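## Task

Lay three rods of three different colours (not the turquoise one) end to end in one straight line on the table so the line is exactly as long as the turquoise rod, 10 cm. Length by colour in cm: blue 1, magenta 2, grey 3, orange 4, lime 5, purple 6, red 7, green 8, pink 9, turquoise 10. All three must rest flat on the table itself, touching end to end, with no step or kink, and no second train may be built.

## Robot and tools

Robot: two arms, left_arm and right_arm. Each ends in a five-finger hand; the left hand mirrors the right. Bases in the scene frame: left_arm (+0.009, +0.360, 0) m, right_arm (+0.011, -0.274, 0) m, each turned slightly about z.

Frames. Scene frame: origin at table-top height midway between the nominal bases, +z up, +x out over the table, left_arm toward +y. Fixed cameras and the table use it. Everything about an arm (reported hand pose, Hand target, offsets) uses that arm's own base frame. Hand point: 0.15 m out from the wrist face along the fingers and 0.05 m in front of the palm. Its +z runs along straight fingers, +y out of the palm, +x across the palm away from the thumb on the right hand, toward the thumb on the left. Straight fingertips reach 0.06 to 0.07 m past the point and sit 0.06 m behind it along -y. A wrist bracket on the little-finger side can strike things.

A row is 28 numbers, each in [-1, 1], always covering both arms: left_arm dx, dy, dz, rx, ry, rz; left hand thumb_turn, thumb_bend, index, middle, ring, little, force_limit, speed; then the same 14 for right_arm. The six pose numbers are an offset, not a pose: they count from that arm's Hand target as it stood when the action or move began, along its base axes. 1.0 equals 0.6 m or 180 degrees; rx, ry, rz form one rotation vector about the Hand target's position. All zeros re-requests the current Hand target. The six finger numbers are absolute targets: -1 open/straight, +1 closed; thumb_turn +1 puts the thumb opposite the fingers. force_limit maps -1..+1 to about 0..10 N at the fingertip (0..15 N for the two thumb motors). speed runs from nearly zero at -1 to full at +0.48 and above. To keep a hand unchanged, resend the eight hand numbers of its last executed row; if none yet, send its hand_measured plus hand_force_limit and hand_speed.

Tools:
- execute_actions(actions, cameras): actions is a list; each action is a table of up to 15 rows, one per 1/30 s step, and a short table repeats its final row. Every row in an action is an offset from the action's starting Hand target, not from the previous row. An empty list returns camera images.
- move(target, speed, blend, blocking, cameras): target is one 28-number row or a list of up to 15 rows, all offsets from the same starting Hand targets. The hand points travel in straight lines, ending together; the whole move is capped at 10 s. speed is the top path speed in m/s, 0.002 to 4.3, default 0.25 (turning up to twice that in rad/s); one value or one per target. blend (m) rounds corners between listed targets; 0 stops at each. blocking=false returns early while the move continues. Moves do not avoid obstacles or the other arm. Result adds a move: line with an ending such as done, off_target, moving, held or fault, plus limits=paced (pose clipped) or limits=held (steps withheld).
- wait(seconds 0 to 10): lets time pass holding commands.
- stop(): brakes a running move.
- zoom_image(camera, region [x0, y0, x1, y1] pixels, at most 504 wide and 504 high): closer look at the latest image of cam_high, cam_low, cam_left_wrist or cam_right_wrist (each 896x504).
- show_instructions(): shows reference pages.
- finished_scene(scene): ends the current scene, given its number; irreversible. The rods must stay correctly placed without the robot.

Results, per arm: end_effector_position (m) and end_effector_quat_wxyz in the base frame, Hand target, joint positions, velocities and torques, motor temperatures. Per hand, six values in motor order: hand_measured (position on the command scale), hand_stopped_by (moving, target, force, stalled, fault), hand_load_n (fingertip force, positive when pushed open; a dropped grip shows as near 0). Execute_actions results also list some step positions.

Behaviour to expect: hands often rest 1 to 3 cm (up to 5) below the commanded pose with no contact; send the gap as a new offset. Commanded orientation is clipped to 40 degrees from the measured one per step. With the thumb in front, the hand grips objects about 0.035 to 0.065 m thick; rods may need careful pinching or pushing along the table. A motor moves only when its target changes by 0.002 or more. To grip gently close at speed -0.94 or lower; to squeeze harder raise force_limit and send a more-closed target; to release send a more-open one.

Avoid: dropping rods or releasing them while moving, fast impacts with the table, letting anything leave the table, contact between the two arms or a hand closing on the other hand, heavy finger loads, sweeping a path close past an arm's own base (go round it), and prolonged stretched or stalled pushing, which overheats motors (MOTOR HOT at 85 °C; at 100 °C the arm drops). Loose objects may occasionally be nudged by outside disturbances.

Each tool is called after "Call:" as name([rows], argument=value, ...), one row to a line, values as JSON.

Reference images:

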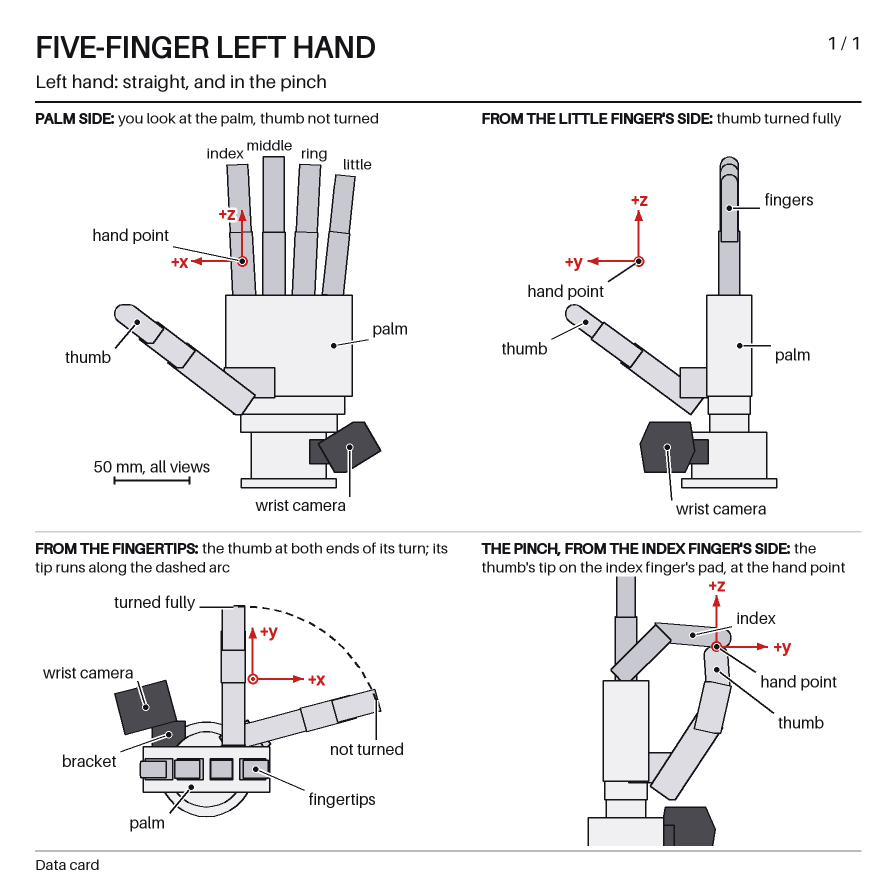

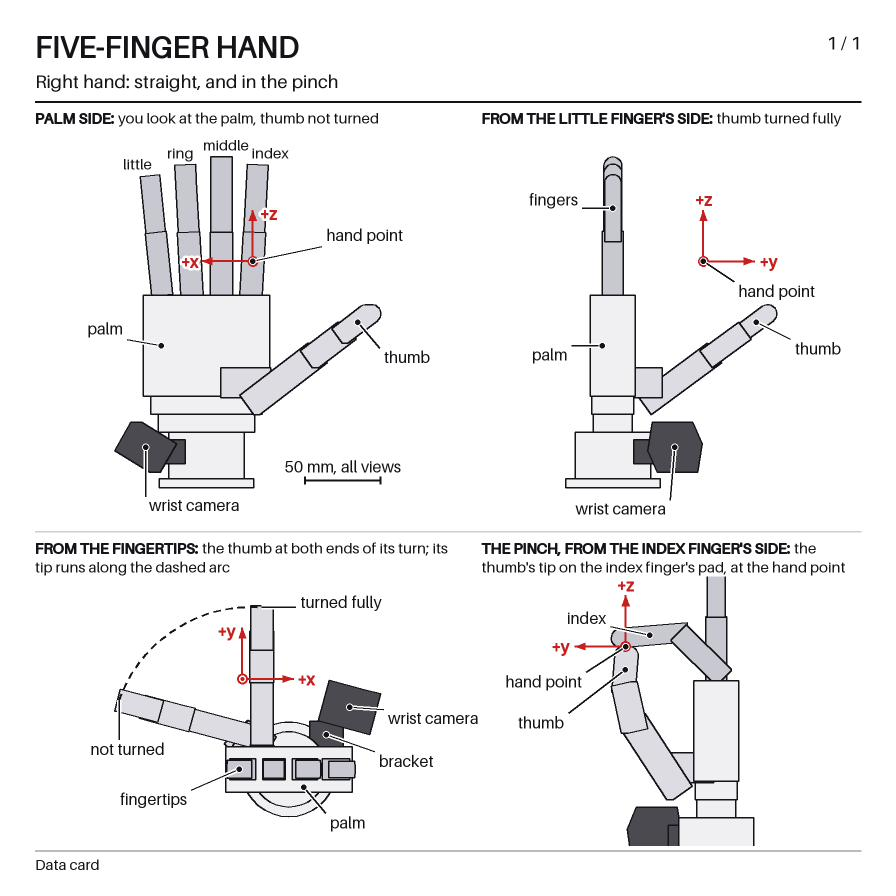

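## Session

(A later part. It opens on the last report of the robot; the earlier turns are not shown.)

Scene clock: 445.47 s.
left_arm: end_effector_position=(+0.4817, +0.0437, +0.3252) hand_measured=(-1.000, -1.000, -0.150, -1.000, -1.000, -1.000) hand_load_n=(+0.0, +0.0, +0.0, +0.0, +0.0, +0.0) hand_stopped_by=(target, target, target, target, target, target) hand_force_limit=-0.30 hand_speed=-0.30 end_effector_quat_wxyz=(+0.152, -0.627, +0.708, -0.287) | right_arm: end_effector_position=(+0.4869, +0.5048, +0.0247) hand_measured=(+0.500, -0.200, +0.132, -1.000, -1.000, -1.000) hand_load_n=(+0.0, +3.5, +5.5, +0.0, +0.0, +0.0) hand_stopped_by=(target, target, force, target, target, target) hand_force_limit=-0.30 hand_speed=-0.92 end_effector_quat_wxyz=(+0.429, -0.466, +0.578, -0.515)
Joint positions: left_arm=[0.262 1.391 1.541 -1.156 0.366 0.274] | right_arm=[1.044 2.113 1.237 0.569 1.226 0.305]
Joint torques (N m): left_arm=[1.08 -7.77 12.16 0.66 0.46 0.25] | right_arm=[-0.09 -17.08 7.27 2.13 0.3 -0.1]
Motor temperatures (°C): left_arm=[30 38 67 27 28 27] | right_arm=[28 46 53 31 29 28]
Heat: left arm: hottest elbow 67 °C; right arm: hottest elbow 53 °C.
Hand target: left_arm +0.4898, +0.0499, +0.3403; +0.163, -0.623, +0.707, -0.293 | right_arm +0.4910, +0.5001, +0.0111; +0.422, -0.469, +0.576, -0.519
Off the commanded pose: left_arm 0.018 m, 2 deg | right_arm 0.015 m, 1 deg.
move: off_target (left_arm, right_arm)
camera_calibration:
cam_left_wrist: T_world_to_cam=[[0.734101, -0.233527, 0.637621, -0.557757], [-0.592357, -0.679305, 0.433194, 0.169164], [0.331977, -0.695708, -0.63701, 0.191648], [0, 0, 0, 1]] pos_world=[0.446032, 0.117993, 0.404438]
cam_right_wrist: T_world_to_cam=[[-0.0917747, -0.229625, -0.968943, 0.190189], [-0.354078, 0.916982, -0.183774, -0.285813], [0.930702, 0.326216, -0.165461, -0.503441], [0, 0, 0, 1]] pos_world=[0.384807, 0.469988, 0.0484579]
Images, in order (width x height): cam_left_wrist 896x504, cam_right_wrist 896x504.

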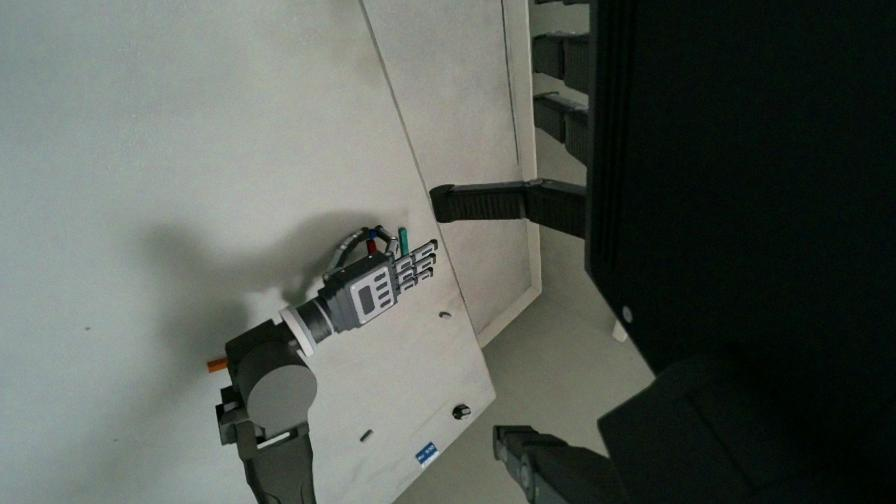

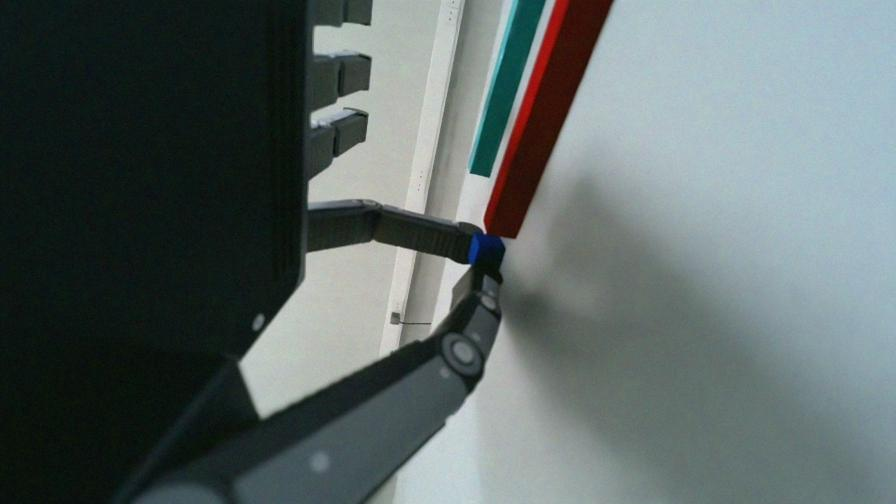

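Call:
move([
  [0,0,0,0,0,0,-1,-1,-0.15,-1,-1,-1,-0.3,-0.3,0,0,-0.0083,0,0,0,0.5,-0.2,0.45,-1,-1,-1,-0.3,-0.92],
  [0,0,0,0,0,0,-1,-1,-0.15,-1,-1,-1,-0.3,-0.3,-0.0035,-0.02,-0.0083,0,0,0,0.5,-0.2,0.45,-1,-1,-1,-0.3,-0.92],
], speed=0.03, cameras=["cam_left_wrist", "cam_right_wrist"])

Call:
zoom_image(camera="cam_right_wrist", region=[450, 120, 630, 300])

Call:
zoom_image(camera="cam_left_wrist", region=[340, 200, 460, 320])

Scene clock: 451.60 s.
left_arm: end_effector_position=(+0.4817, +0.0437, +0.3252) hand_measured=(-1.000, -1.000, -0.150, -1.000, -1.000, -1.000) hand_load_n=(+0.0, +0.0, +0.0, +0.0, +0.0, +0.0) hand_stopped_by=(target, target, target, target, target, target) hand_force_limit=-0.30 hand_speed=-0.30 end_effector_quat_wxyz=(+0.152, -0.627, +0.708, -0.287) | right_arm: end_effector_position=(+0.4866, +0.5020, +0.0223) hand_measured=(+0.500, -0.200, +0.132, -1.000, -1.000, -1.000) hand_load_n=(+1.0, +1.0, +7.5, +0.0, -0.5, +0.0) hand_stopped_by=(target, target, force, target, target, target) hand_force_limit=-0.30 hand_speed=-0.92 end_effector_quat_wxyz=(+0.439, -0.459, +0.580, -0.510)
Joint positions: left_arm=[0.262 1.391 1.541 -1.156 0.366 0.274] | right_arm=[1.042 2.117 1.217 0.62 1.22 0.305]
Joint torques (N m): left_arm=[1.26 -8 12.15 0.79 0.48 0.24] | right_arm=[-0.5 -17.96 5.45 1.58 0.24 -0.15]
Motor temperatures (°C): left_arm=[30 38 68 27 28 27] | right_arm=[28 46 52 31 29 28]
Heat: left arm: hottest elbow 68 °C; right arm: hottest elbow 52 °C.
Hand target: left_arm +0.4898, +0.0499, +0.3403; +0.163, -0.623, +0.707, -0.293 | right_arm +0.4891, +0.4880, +0.0062; +0.422, -0.469, +0.576, -0.519
Off the commanded pose: left_arm 0.018 m, 2 deg | right_arm 0.021 m, 3 deg.
move: off_target (left_arm, right_arm)
camera_calibration:
cam_left_wrist: T_world_to_cam=[[0.734101, -0.233527, 0.637621, -0.557757], [-0.592357, -0.679305, 0.433194, 0.169164], [0.331977, -0.695708, -0.63701, 0.191648], [0, 0, 0, 1]] pos_world=[0.446032, 0.117993, 0.404438]
cam_right_wrist: T_world_to_cam=[[-0.0789067, -0.205607, -0.975448, 0.169106], [-0.354768, 0.920231, -0.16527, -0.285538], [0.931619, 0.333017, -0.145555, -0.507014], [0, 0, 0, 1]] pos_world=[0.384388, 0.466375, 0.0439651]
Images, in order (width x height): cam_left_wrist 896x504, cam_right_wrist 896x504.

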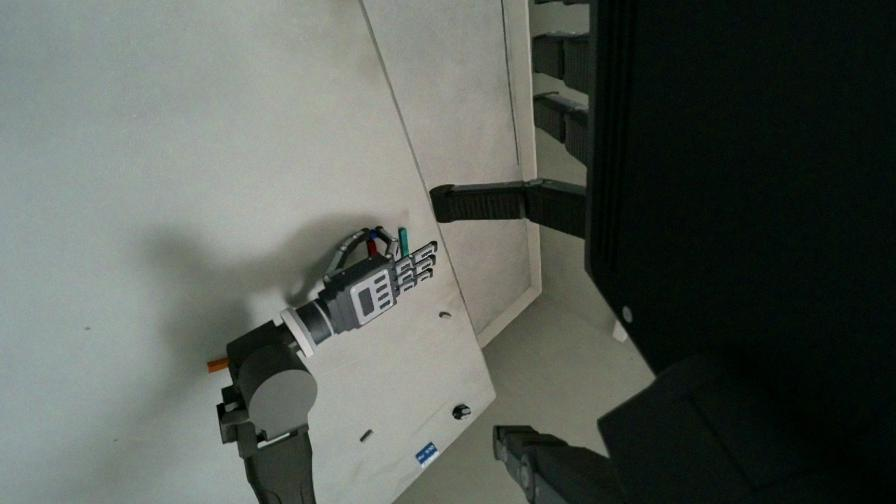

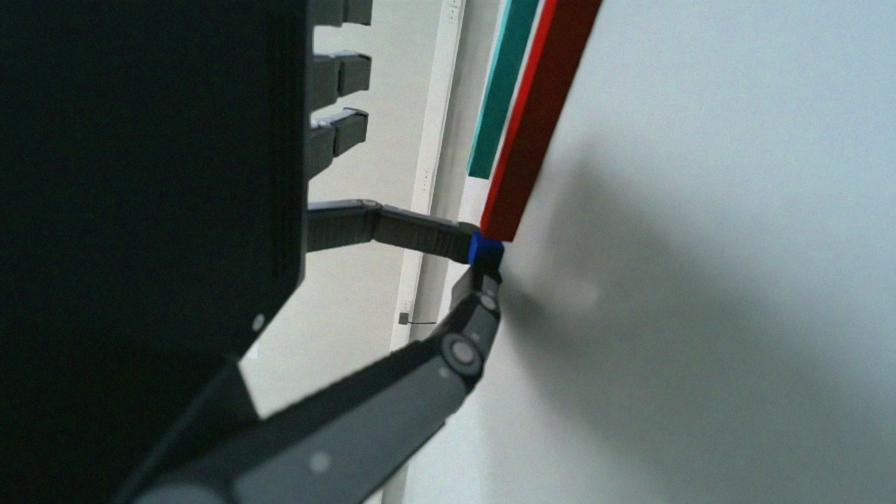

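Scaled by 2.800 from the camera's 896x504 image, which has a finer 1280x720 frame.

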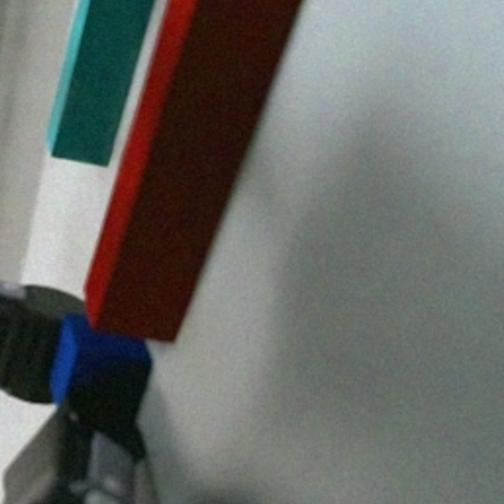

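Scaled by 4.200 from the camera's 896x504 image, which has a finer 1280x720 frame.

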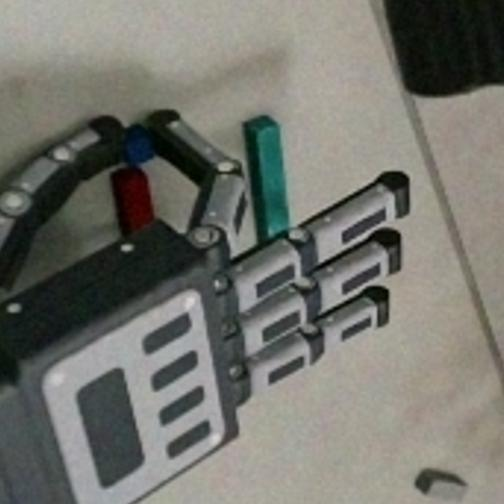

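Call:
move([
  [0,0,0,0,0,0,-1,-1,-0.15,-1,-1,-1,-0.3,-0.3,0,0,0.012,0,0,0,0.5,-0.2,0.45,-1,-1,-1,-0.3,-0.92],
  [0,0,0,0,0,0,-1,-1,-0.15,-1,-1,-1,-0.3,-0.3,-0.0035,-0.017,0.012,0,0,0,0.5,-0.2,0.45,-1,-1,-1,-0.3,-0.92],
], speed=0.03, cameras=["cam_left_wrist", "cam_right_wrist"])

Call:
zoom_image(camera="cam_right_wrist", region=[450, 120, 630, 300])

Call:
zoom_image(camera="cam_left_wrist", region=[340, 200, 460, 320])

Scene clock: 456.57 s.
left_arm: end_effector_position=(+0.4817, +0.0437, +0.3252) hand_measured=(-1.000, -1.000, -0.150, -1.000, -1.000, -1.000) hand_load_n=(+0.0, +0.0, +0.0, +0.0, +0.0, +0.0) hand_stopped_by=(target, target, target, target, target, target) hand_force_limit=-0.30 hand_speed=-0.30 end_effector_quat_wxyz=(+0.152, -0.627, +0.708, -0.287) | right_arm: end_effector_position=(+0.4843, +0.4897, +0.0223) hand_measured=(+0.500, -0.200, +0.132, -1.000, -1.000, -1.000) hand_load_n=(+1.0, +1.5, +7.5, +0.0, +0.0, +0.0) hand_stopped_by=(target, target, force, target, target, target) hand_force_limit=-0.30 hand_speed=-0.92 end_effector_quat_wxyz=(+0.435, -0.461, +0.580, -0.511)
Joint positions: left_arm=[0.262 1.391 1.541 -1.156 0.366 0.274] | right_arm=[1.034 2.096 1.181 0.626 1.215 0.305]
Joint torques (N m): left_arm=[1.26 -8.12 12.12 0.72 0.46 0.23] | right_arm=[-0.32 -18.2 5.56 1.68 0.23 -0.21]
Motor temperatures (°C): left_arm=[30 38 68 27 28 27] | right_arm=[28 46 51 31 29 28]
Heat: left arm: hottest elbow 68 °C; right arm: hottest elbow 51 °C.
Hand target: left_arm +0.4898, +0.0499, +0.3403; +0.163, -0.623, +0.707, -0.293 | right_arm +0.4868, +0.4780, +0.0134; +0.423, -0.469, +0.576, -0.519
Off the commanded pose: left_arm 0.018 m, 2 deg | right_arm 0.015 m, 2 deg.
move: off_target (left_arm, right_arm)
camera_calibration:
cam_left_wrist: T_world_to_cam=[[0.734101, -0.233527, 0.637621, -0.557757], [-0.592357, -0.679305, 0.433194, 0.169164], [0.331977, -0.695708, -0.63701, 0.191648], [0, 0, 0, 1]] pos_world=[0.446032, 0.117993, 0.404438]
cam_right_wrist: T_world_to_cam=[[-0.0849122, -0.21208, -0.973556, 0.17235], [-0.354152, 0.919706, -0.16946, -0.274991], [0.931325, 0.330398, -0.153203, -0.499129], [0, 0, 0, 1]] pos_world=[0.382098, 0.454375, 0.0447246]
Images, in order (width x height): cam_left_wrist 896x504, cam_right_wrist 896x504.

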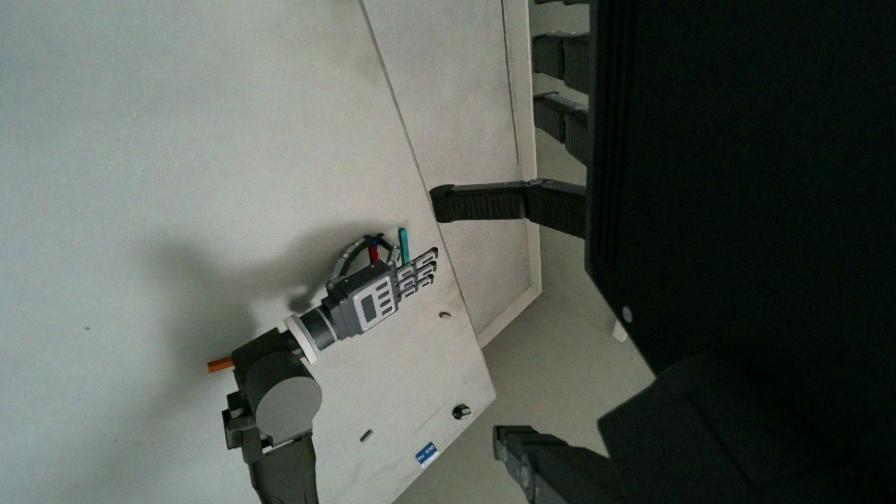

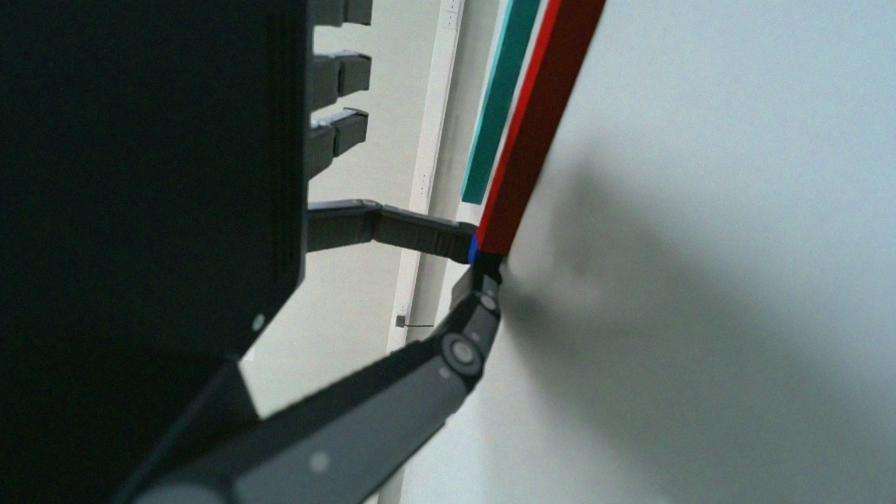

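Scaled by 2.800 from the camera's 896x504 image, which has a finer 1280x720 frame.

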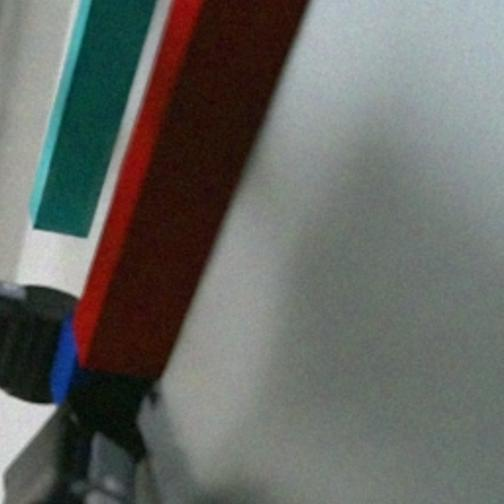

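Scaled by 4.200 from the camera's 896x504 image, which has a finer 1280x720 frame.

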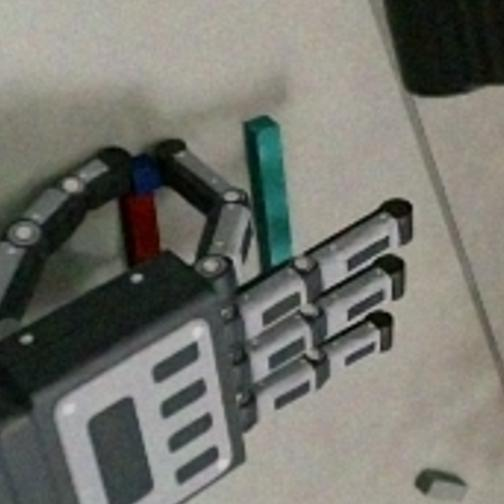

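Call:
move([
  [0,0,0,0,0,0,-1,-1,-0.15,-1,-1,-1,-0.3,-0.3,0,0.01,0.005,0,0,0,0.5,-0.2,0.45,-1,-1,-1,-0.3,-0.92],
  [0,0,0,0,0,0,-1,-1,-0.15,-1,-1,-1,-0.3,-0.3,0,0.01,0.005,0,0,0,0.5,-0.2,-0.15,-1,-1,-1,-0.3,-0.7],
  [0,0,0,0,0,0,-1,-1,-0.15,-1,-1,-1,-0.3,-0.3,0,0.01,0.2,0,0,0,0.5,-0.2,-0.15,-1,-1,-1,-0.3,-0.7],
], speed=[0.04, 0.04, 0.08], cameras=["cam_left_wrist", "cam_right_wrist"])

Call:
zoom_image(camera="cam_left_wrist", region=[340, 200, 460, 320])

Call:
zoom_image(camera="cam_right_wrist", region=[600, 60, 890, 300])

Scene clock: 466.97 s.
left_arm: end_effector_position=(+0.4817, +0.0437, +0.3252) hand_measured=(-1.000, -1.000, -0.150, -1.000, -1.000, -1.000) hand_load_n=(-0.5, +0.0, +0.0, -0.5, +0.0, +0.0) hand_stopped_by=(target, target, target, target, target, target) hand_force_limit=-0.30 hand_speed=-0.30 end_effector_quat_wxyz=(+0.152, -0.627, +0.708, -0.287) | right_arm: end_effector_position=(+0.4768, +0.4769, +0.1081) hand_measured=(+0.500, -0.200, -0.150, -1.000, -1.000, -1.000) hand_load_n=(+0.0, +0.0, +0.0, +0.0, +0.0, +0.0) hand_stopped_by=(target, target, target, target, target, target) hand_force_limit=-0.30 hand_speed=-0.70 end_effector_quat_wxyz=(+0.411, -0.483, +0.571, -0.521)
Joint positions: left_arm=[0.262 1.391 1.541 -1.156 0.366 0.274] | right_arm=[1.034 1.895 1.181 0.365 1.215 0.295]
Joint torques (N m): left_arm=[1.08 -8 12.16 0.69 0.47 0.24] | right_arm=[0.09 -18.55 11.74 1.2 0.49 -0.1]
Motor temperatures (°C): left_arm=[30 38 68 27 28 27] | right_arm=[28 46 50 31 29 28]
Heat: left arm: hottest elbow 68 °C; right arm: hottest elbow 50 °C.
Hand target: left_arm +0.4898, +0.0499, +0.3403; +0.163, -0.623, +0.707, -0.293 | right_arm +0.4868, +0.4840, +0.1332; +0.422, -0.470, +0.576, -0.519
Off the commanded pose: left_arm 0.018 m, 2 deg | right_arm 0.028 m, 2 deg.
move: off_target (left_arm, right_arm)
camera_calibration:
cam_left_wrist: T_world_to_cam=[[0.734101, -0.233527, 0.637621, -0.557757], [-0.592357, -0.679305, 0.433194, 0.169164], [0.331977, -0.695708, -0.63701, 0.191648], [0, 0, 0, 1]] pos_world=[0.446032, 0.117993, 0.404438]
cam_right_wrist: T_world_to_cam=[[-0.116827, -0.272443, -0.955053, 0.294478], [-0.361497, 0.907338, -0.214611, -0.236948], [0.925025, 0.320176, -0.204489, -0.461373], [0, 0, 0, 1]] pos_world=[0.375528, 0.442941, 0.136045]
Images, in order (width x height): cam_left_wrist 896x504, cam_right_wrist 896x504.

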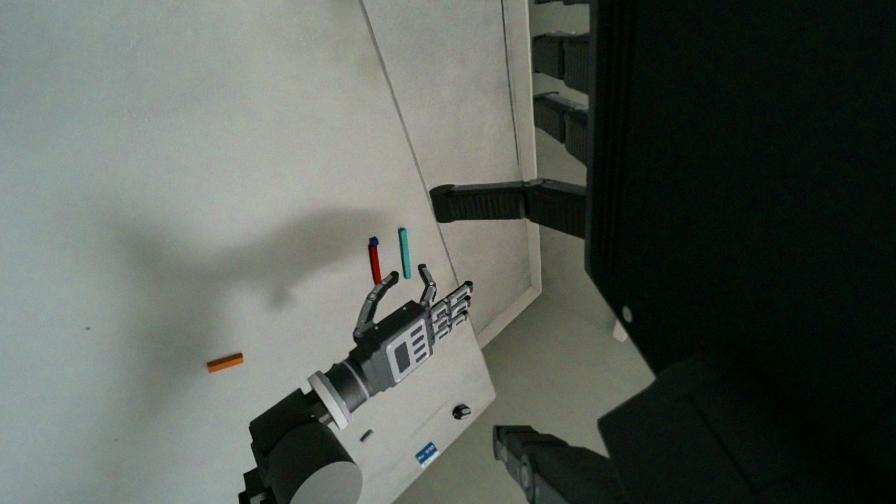

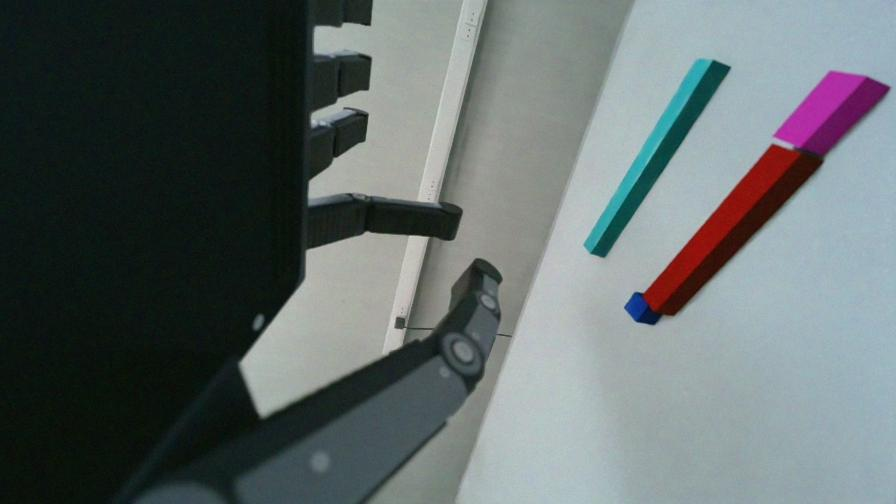

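Scaled by 4.200 from the camera's 896x504 image, which has a finer 1280x720 frame.

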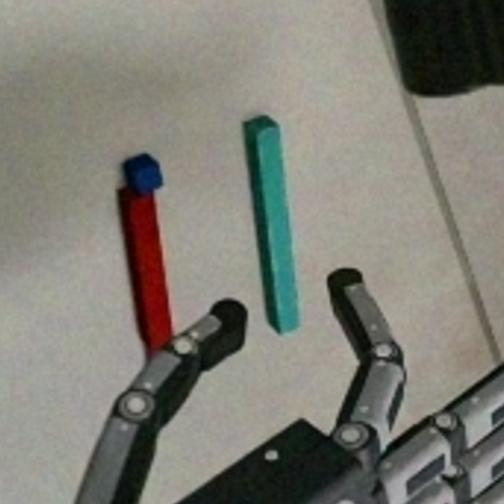

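Scaled by 1.738 from the camera's 896x504 image, which has a finer 1280x720 frame.

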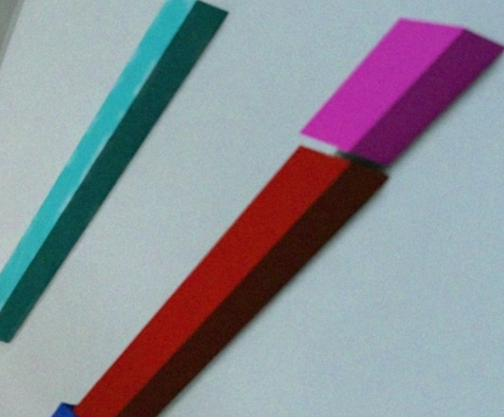

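Call:
zoom_image(camera="cam_right_wrist", region=[575, 40, 755, 270])

Call:
zoom_image(camera="cam_right_wrist", region=[610, 270, 710, 340])

Call:
zoom_image(camera="cam_right_wrist", region=[750, 50, 896, 190])

Scaled by 2.191 from the camera's 896x504 image, which has a finer 1280x720 frame.

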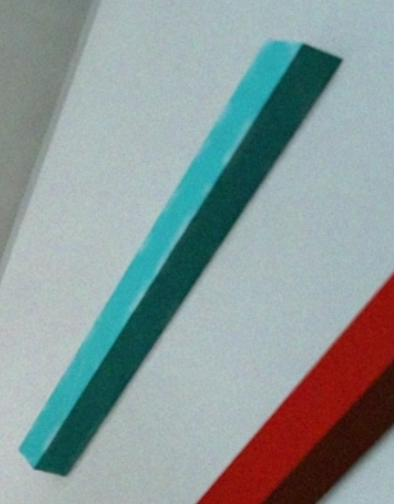

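Scaled by 5.040 from the camera's 896x504 image, which has a finer 1280x720 frame.

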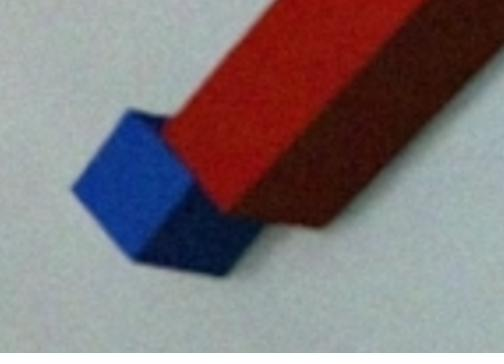

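Scaled by 3.452 from the camera's 896x504 image, which has a finer 1280x720 frame.

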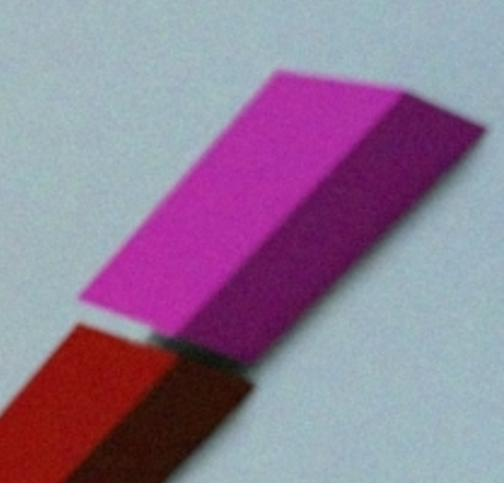

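Call:
move([
  [0,0,0,0,0,0,-1,-1,-0.15,-1,-1,-1,-0.3,-0.3,0.0837,-0.0867,-0.09,0,0,0,-1,-1,0.12,-1,-1,-1,-0.3,-0.3],
], speed=[0.12], cameras=["cam_left_wrist", "cam_right_wrist"])

Call:
zoom_image(camera="cam_left_wrist", region=[340, 200, 460, 320])

Call:
zoom_image(camera="cam_right_wrist", region=[460, 180, 800, 420])

Scene clock: 492.23 s.
left_arm: end_effector_position=(+0.4817, +0.0437, +0.3252) hand_measured=(-1.000, -1.000, -0.150, -1.000, -1.000, -1.000) hand_load_n=(+0.0, +0.0, +0.0, +0.0, +0.0, +0.0) hand_stopped_by=(target, target, target, target, target, target) hand_force_limit=-0.30 hand_speed=-0.30 end_effector_quat_wxyz=(+0.152, -0.627, +0.708, -0.287) | right_arm: end_effector_position=(+0.5340, +0.4316, +0.0818) hand_measured=(-1.000, -1.000, +0.120, -1.000, -1.000, -1.000) hand_load_n=(-0.5, +0.0, +0.0, +0.0, +0.0, +0.0) hand_stopped_by=(target, target, target, target, target, target) hand_force_limit=-0.30 hand_speed=-0.30 end_effector_quat_wxyz=(+0.421, -0.470, +0.578, -0.517)
Joint positions: left_arm=[0.262 1.391 1.541 -1.156 0.366 0.274] | right_arm=[0.906 1.946 1.134 0.569 1.098 0.217]
Joint torques (N m): left_arm=[1.2 -7.88 12.23 0.66 0.5 0.24] | right_arm=[0.38 -16.56 8.23 2.3 0.23 -0.11]
Motor temperatures (°C): left_arm=[30 38 69 27 28 27] | right_arm=[28 46 50 30 29 28]
Heat: left arm: hottest elbow 69 °C; right arm: hottest elbow 50 °C.
Hand target: left_arm +0.4898, +0.0499, +0.3403; +0.163, -0.623, +0.707, -0.293 | right_arm +0.5371, +0.4319, +0.0794; +0.422, -0.470, +0.576, -0.519
Off the commanded pose: left_arm 0.018 m, 2 deg | right_arm 0.004 m, 0 deg.
move: off_target (left_arm)
camera_calibration:
cam_left_wrist: T_world_to_cam=[[0.734101, -0.233527, 0.637621, -0.557757], [-0.592357, -0.679305, 0.433194, 0.169164], [0.331977, -0.695708, -0.63701, 0.191648], [0, 0, 0, 1]] pos_world=[0.446032, 0.117993, 0.404438]
cam_right_wrist: T_world_to_cam=[[-0.102907, -0.241356, -0.964965, 0.24369], [-0.35062, 0.91665, -0.19188, -0.192647], [0.930847, 0.31859, -0.178954, -0.509641], [0, 0, 0, 1]] pos_world=[0.431929, 0.397773, 0.106985]
Images, in order (width x height): cam_left_wrist 896x504, cam_right_wrist 896x504.

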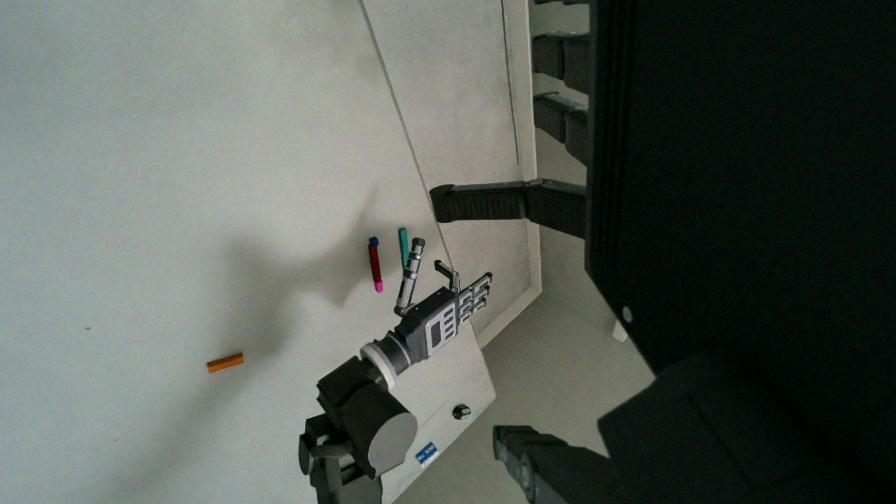

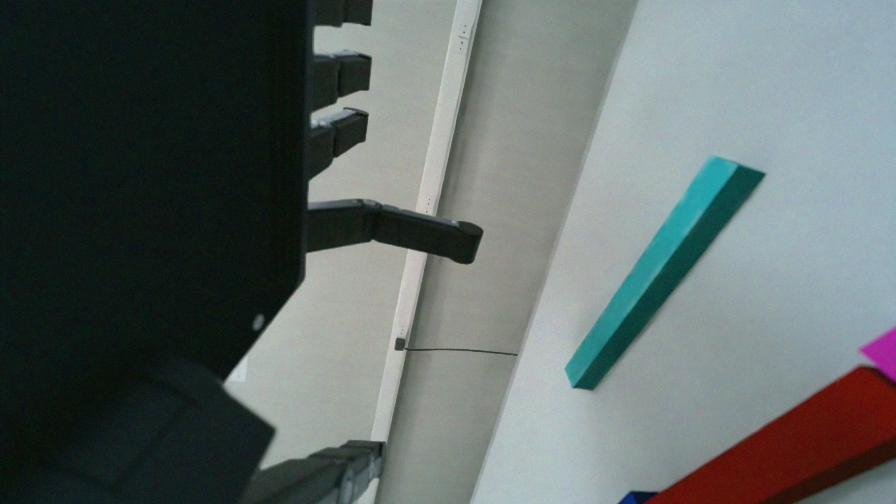

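Scaled by 4.200 from the camera's 896x504 image, which has a finer 1280x720 frame.

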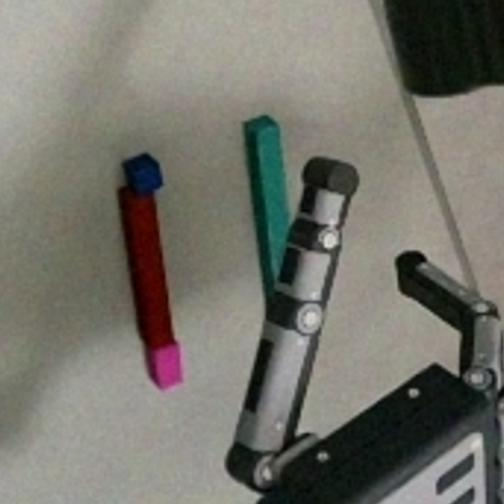

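Scaled by 1.482 from the camera's 896x504 image, which has a finer 1280x720 frame.

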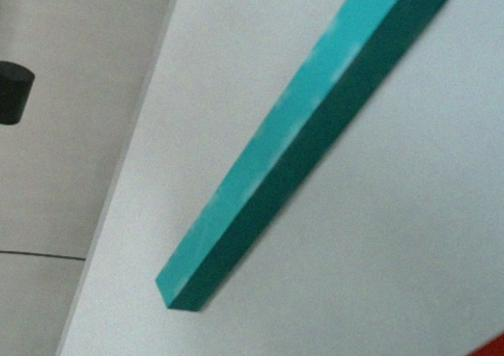

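Call:
move([
  [0,0,0,0,0,0,-1,-1,-0.15,-1,-1,-1,-0.3,-0.3,0,0,-0.104,0,0,0,-1,-1,0.12,-1,-1,-1,-0.3,-0.3],
], speed=[0.06], cameras=["cam_left_wrist", "cam_right_wrist"])

Call:
zoom_image(camera="cam_left_wrist", region=[340, 200, 460, 320])

Call:
zoom_image(camera="cam_right_wrist", region=[420, 150, 700, 340])

Scene clock: 504.57 s.
left_arm: end_effector_position=(+0.4817, +0.0437, +0.3252) hand_measured=(-1.000, -1.000, -0.150, -1.000, -1.000, -1.000) hand_load_n=(-0.5, +0.0, +0.0, +0.0, +0.0, +0.0) hand_stopped_by=(target, target, target, target, target, target) hand_force_limit=-0.30 hand_speed=-0.30 end_effector_quat_wxyz=(+0.152, -0.627, +0.708, -0.287) | right_arm: end_effector_position=(+0.5349, +0.4329, +0.0222) hand_measured=(-1.000, -1.000, +0.120, -1.000, -1.000, -1.000) hand_load_n=(+0.0, +0.0, +0.5, +0.0, +0.0, +0.0) hand_stopped_by=(target, target, target, target, target, target) hand_force_limit=-0.30 hand_speed=-0.30 end_effector_quat_wxyz=(+0.423, -0.469, +0.578, -0.517)
Joint positions: left_arm=[0.262 1.391 1.541 -1.156 0.366 0.274] | right_arm=[0.906 2.073 1.129 0.706 1.098 0.217]
Joint torques (N m): left_arm=[0.91 -8 12.1 0.7 0.48 0.23] | right_arm=[0.26 -17.03 6.98 2.3 0.22 -0.11]
Motor temperatures (°C): left_arm=[30 38 69 27 28 27] | right_arm=[28 46 51 31 29 28]
Heat: left arm: hottest elbow 69 °C; right arm: hottest elbow 51 °C.
Hand target: left_arm +0.4898, +0.0499, +0.3403; +0.163, -0.623, +0.707, -0.293 | right_arm +0.5370, +0.4319, +0.0168; +0.422, -0.470, +0.576, -0.519
Off the commanded pose: left_arm 0.018 m, 2 deg | right_arm 0.006 m, 0 deg.
move: off_target (left_arm)
camera_calibration:
cam_left_wrist: T_world_to_cam=[[0.734101, -0.233527, 0.637621, -0.557757], [-0.592357, -0.679305, 0.433194, 0.169164], [0.331977, -0.695708, -0.63701, 0.191648], [0, 0, 0, 1]] pos_world=[0.446032, 0.117993, 0.404438]
cam_right_wrist: T_world_to_cam=[[-0.100209, -0.238264, -0.966017, 0.183817], [-0.350515, 0.917115, -0.189842, -0.205176], [0.931181, 0.31958, -0.175418, -0.522264], [0, 0, 0, 1]] pos_world=[0.432825, 0.398872, 0.0470044]
Images, in order (width x height): cam_left_wrist 896x504, cam_right_wrist 896x504.

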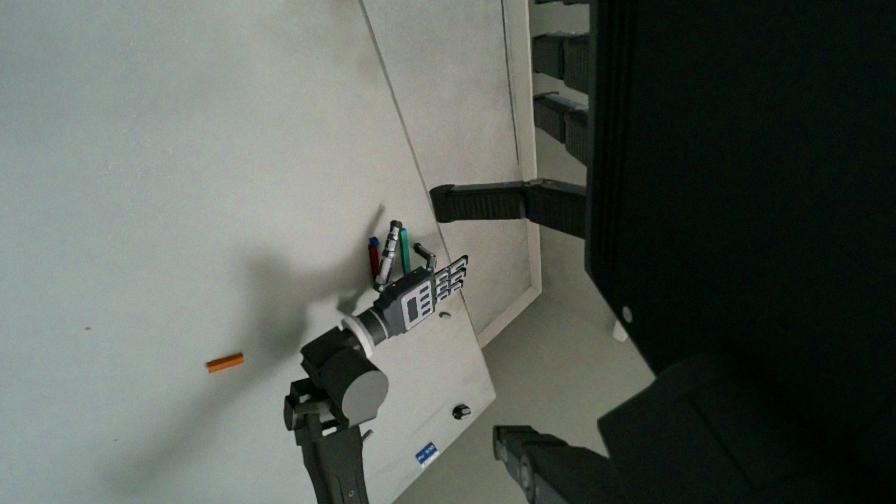

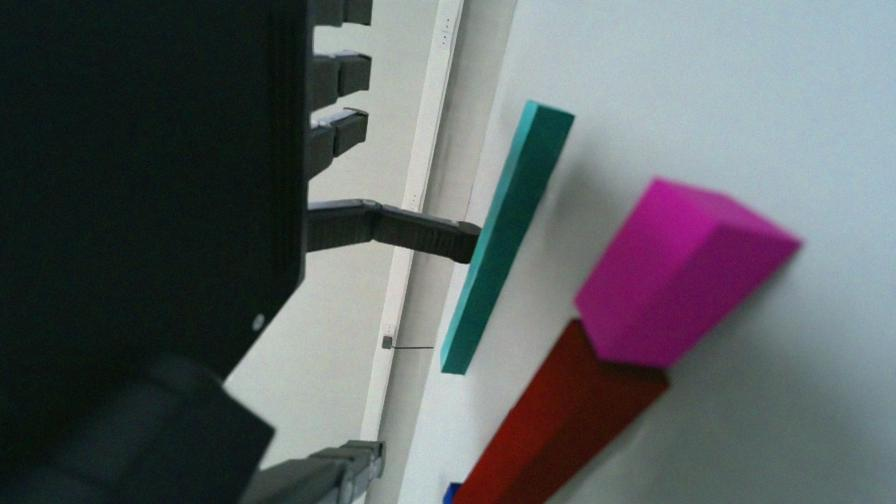

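Scaled by 4.200 from the camera's 896x504 image, which has a finer 1280x720 frame.

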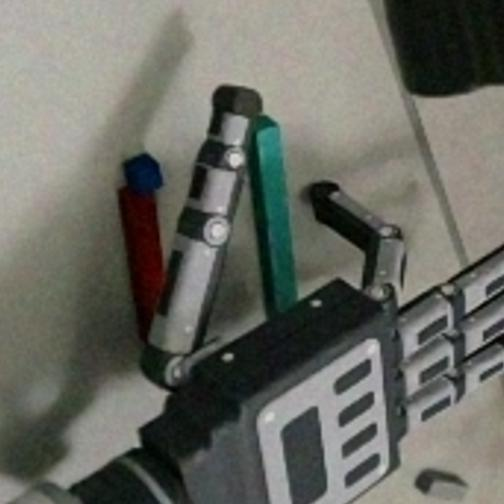

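Scaled by 1.800 from the camera's 896x504 image, which has a finer 1280x720 frame.

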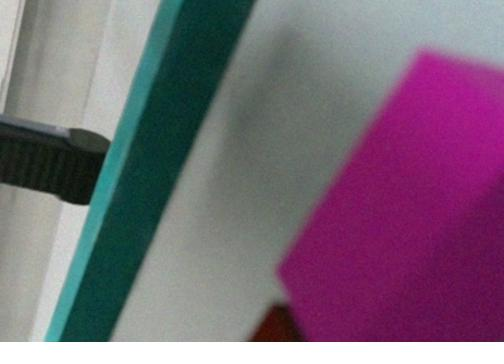

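Call:
move([
  [0,0,0,0,0,0,-1,-1,-0.15,-1,-1,-1,-0.3,-0.3,-0.085,0.017,-0.006,0,0,0,-1,-1,0.12,-1,-1,-1,-0.3,-0.3],
], speed=[0.05], cameras=["cam_left_wrist", "cam_right_wrist"])

Call:
zoom_image(camera="cam_left_wrist", region=[340, 200, 460, 320])

Scene clock: 508.53 s.
left_arm: end_effector_position=(+0.4817, +0.0437, +0.3252) hand_measured=(-1.000, -1.000, -0.150, -1.000, -1.000, -1.000) hand_load_n=(+0.0, +0.0, +0.0, +0.0, +0.0, +0.0) hand_stopped_by=(target, target, target, target, target, target) hand_force_limit=-0.30 hand_speed=-0.30 end_effector_quat_wxyz=(+0.152, -0.627, +0.708, -0.287) | right_arm: end_effector_position=(+0.4950, +0.4380, +0.0162) hand_measured=(-1.000, -1.000, +0.120, -1.000, -1.000, -1.000) hand_load_n=(+0.0, +0.0, +2.5, +0.0, +0.0, -0.5) hand_stopped_by=(target, target, target, target, target, target) hand_force_limit=-0.30 hand_speed=-0.30 end_effector_quat_wxyz=(+0.420, -0.463, +0.579, -0.523)
Joint positions: left_arm=[0.262 1.391 1.541 -1.156 0.366 0.274] | right_arm=[0.974 2.059 1.075 0.717 1.18 0.251]
Joint torques (N m): left_arm=[1.08 -7.65 12.14 0.75 0.45 0.25] | right_arm=[1.67 -17.73 5.39 1.48 0.28 0.06]
Motor temperatures (°C): left_arm=[30 38 69 27 28 27] | right_arm=[28 46 51 31 29 28]
Heat: left arm: hottest elbow 69 °C; right arm: hottest elbow 51 °C.
Hand target: left_arm +0.4898, +0.0499, +0.3403; +0.163, -0.623, +0.707, -0.293 | right_arm +0.4861, +0.4421, +0.0132; +0.422, -0.470, +0.576, -0.519
Off the commanded pose: left_arm 0.018 m, 2 deg | right_arm 0.010 m, 1 deg.
move: off_target (left_arm)
camera_calibration:
cam_left_wrist: T_world_to_cam=[[0.734101, -0.233527, 0.637621, -0.557757], [-0.592357, -0.679305, 0.433194, 0.169164], [0.331977, -0.695708, -0.63701, 0.191648], [0, 0, 0, 1]] pos_world=[0.446032, 0.117993, 0.404438]
cam_right_wrist: T_world_to_cam=[[-0.0972322, -0.238845, -0.966177, 0.173974], [-0.335049, 0.92197, -0.194199, -0.23473], [0.93717, 0.304834, -0.16967, -0.484305], [0, 0, 0, 1]] pos_world=[0.392146, 0.405599, 0.0403337]
Images, in order (width x height): cam_left_wrist 896x504, cam_right_wrist 896x504.

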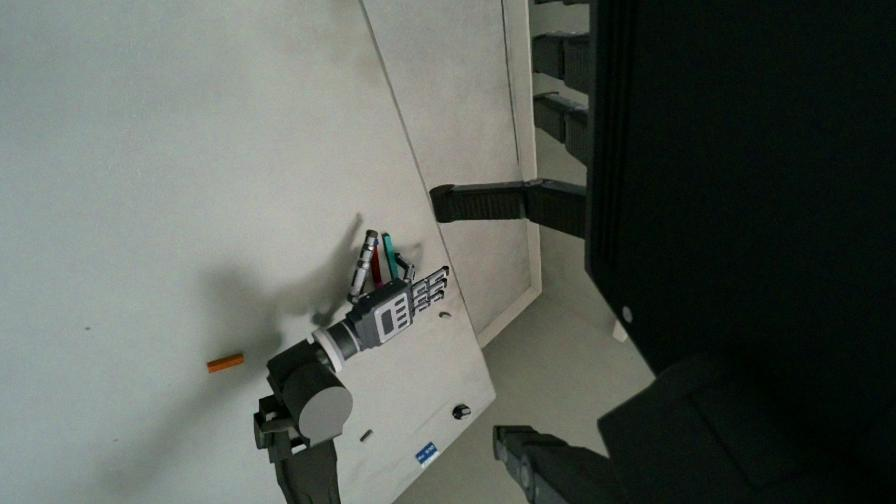

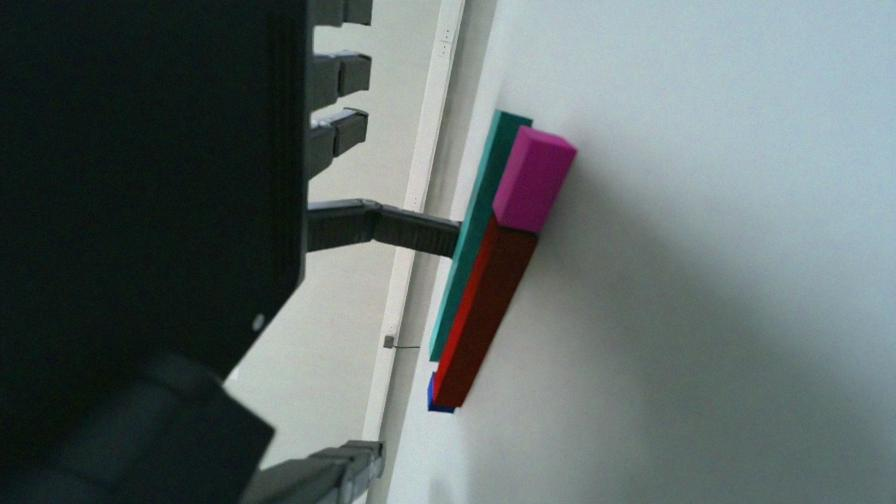

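Scaled by 4.200 from the camera's 896x504 image, which has a finer 1280x720 frame.

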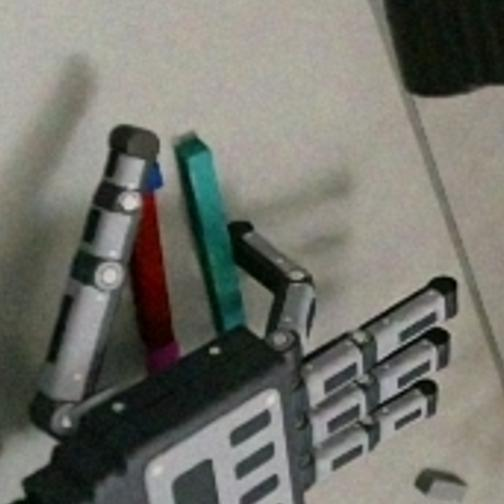

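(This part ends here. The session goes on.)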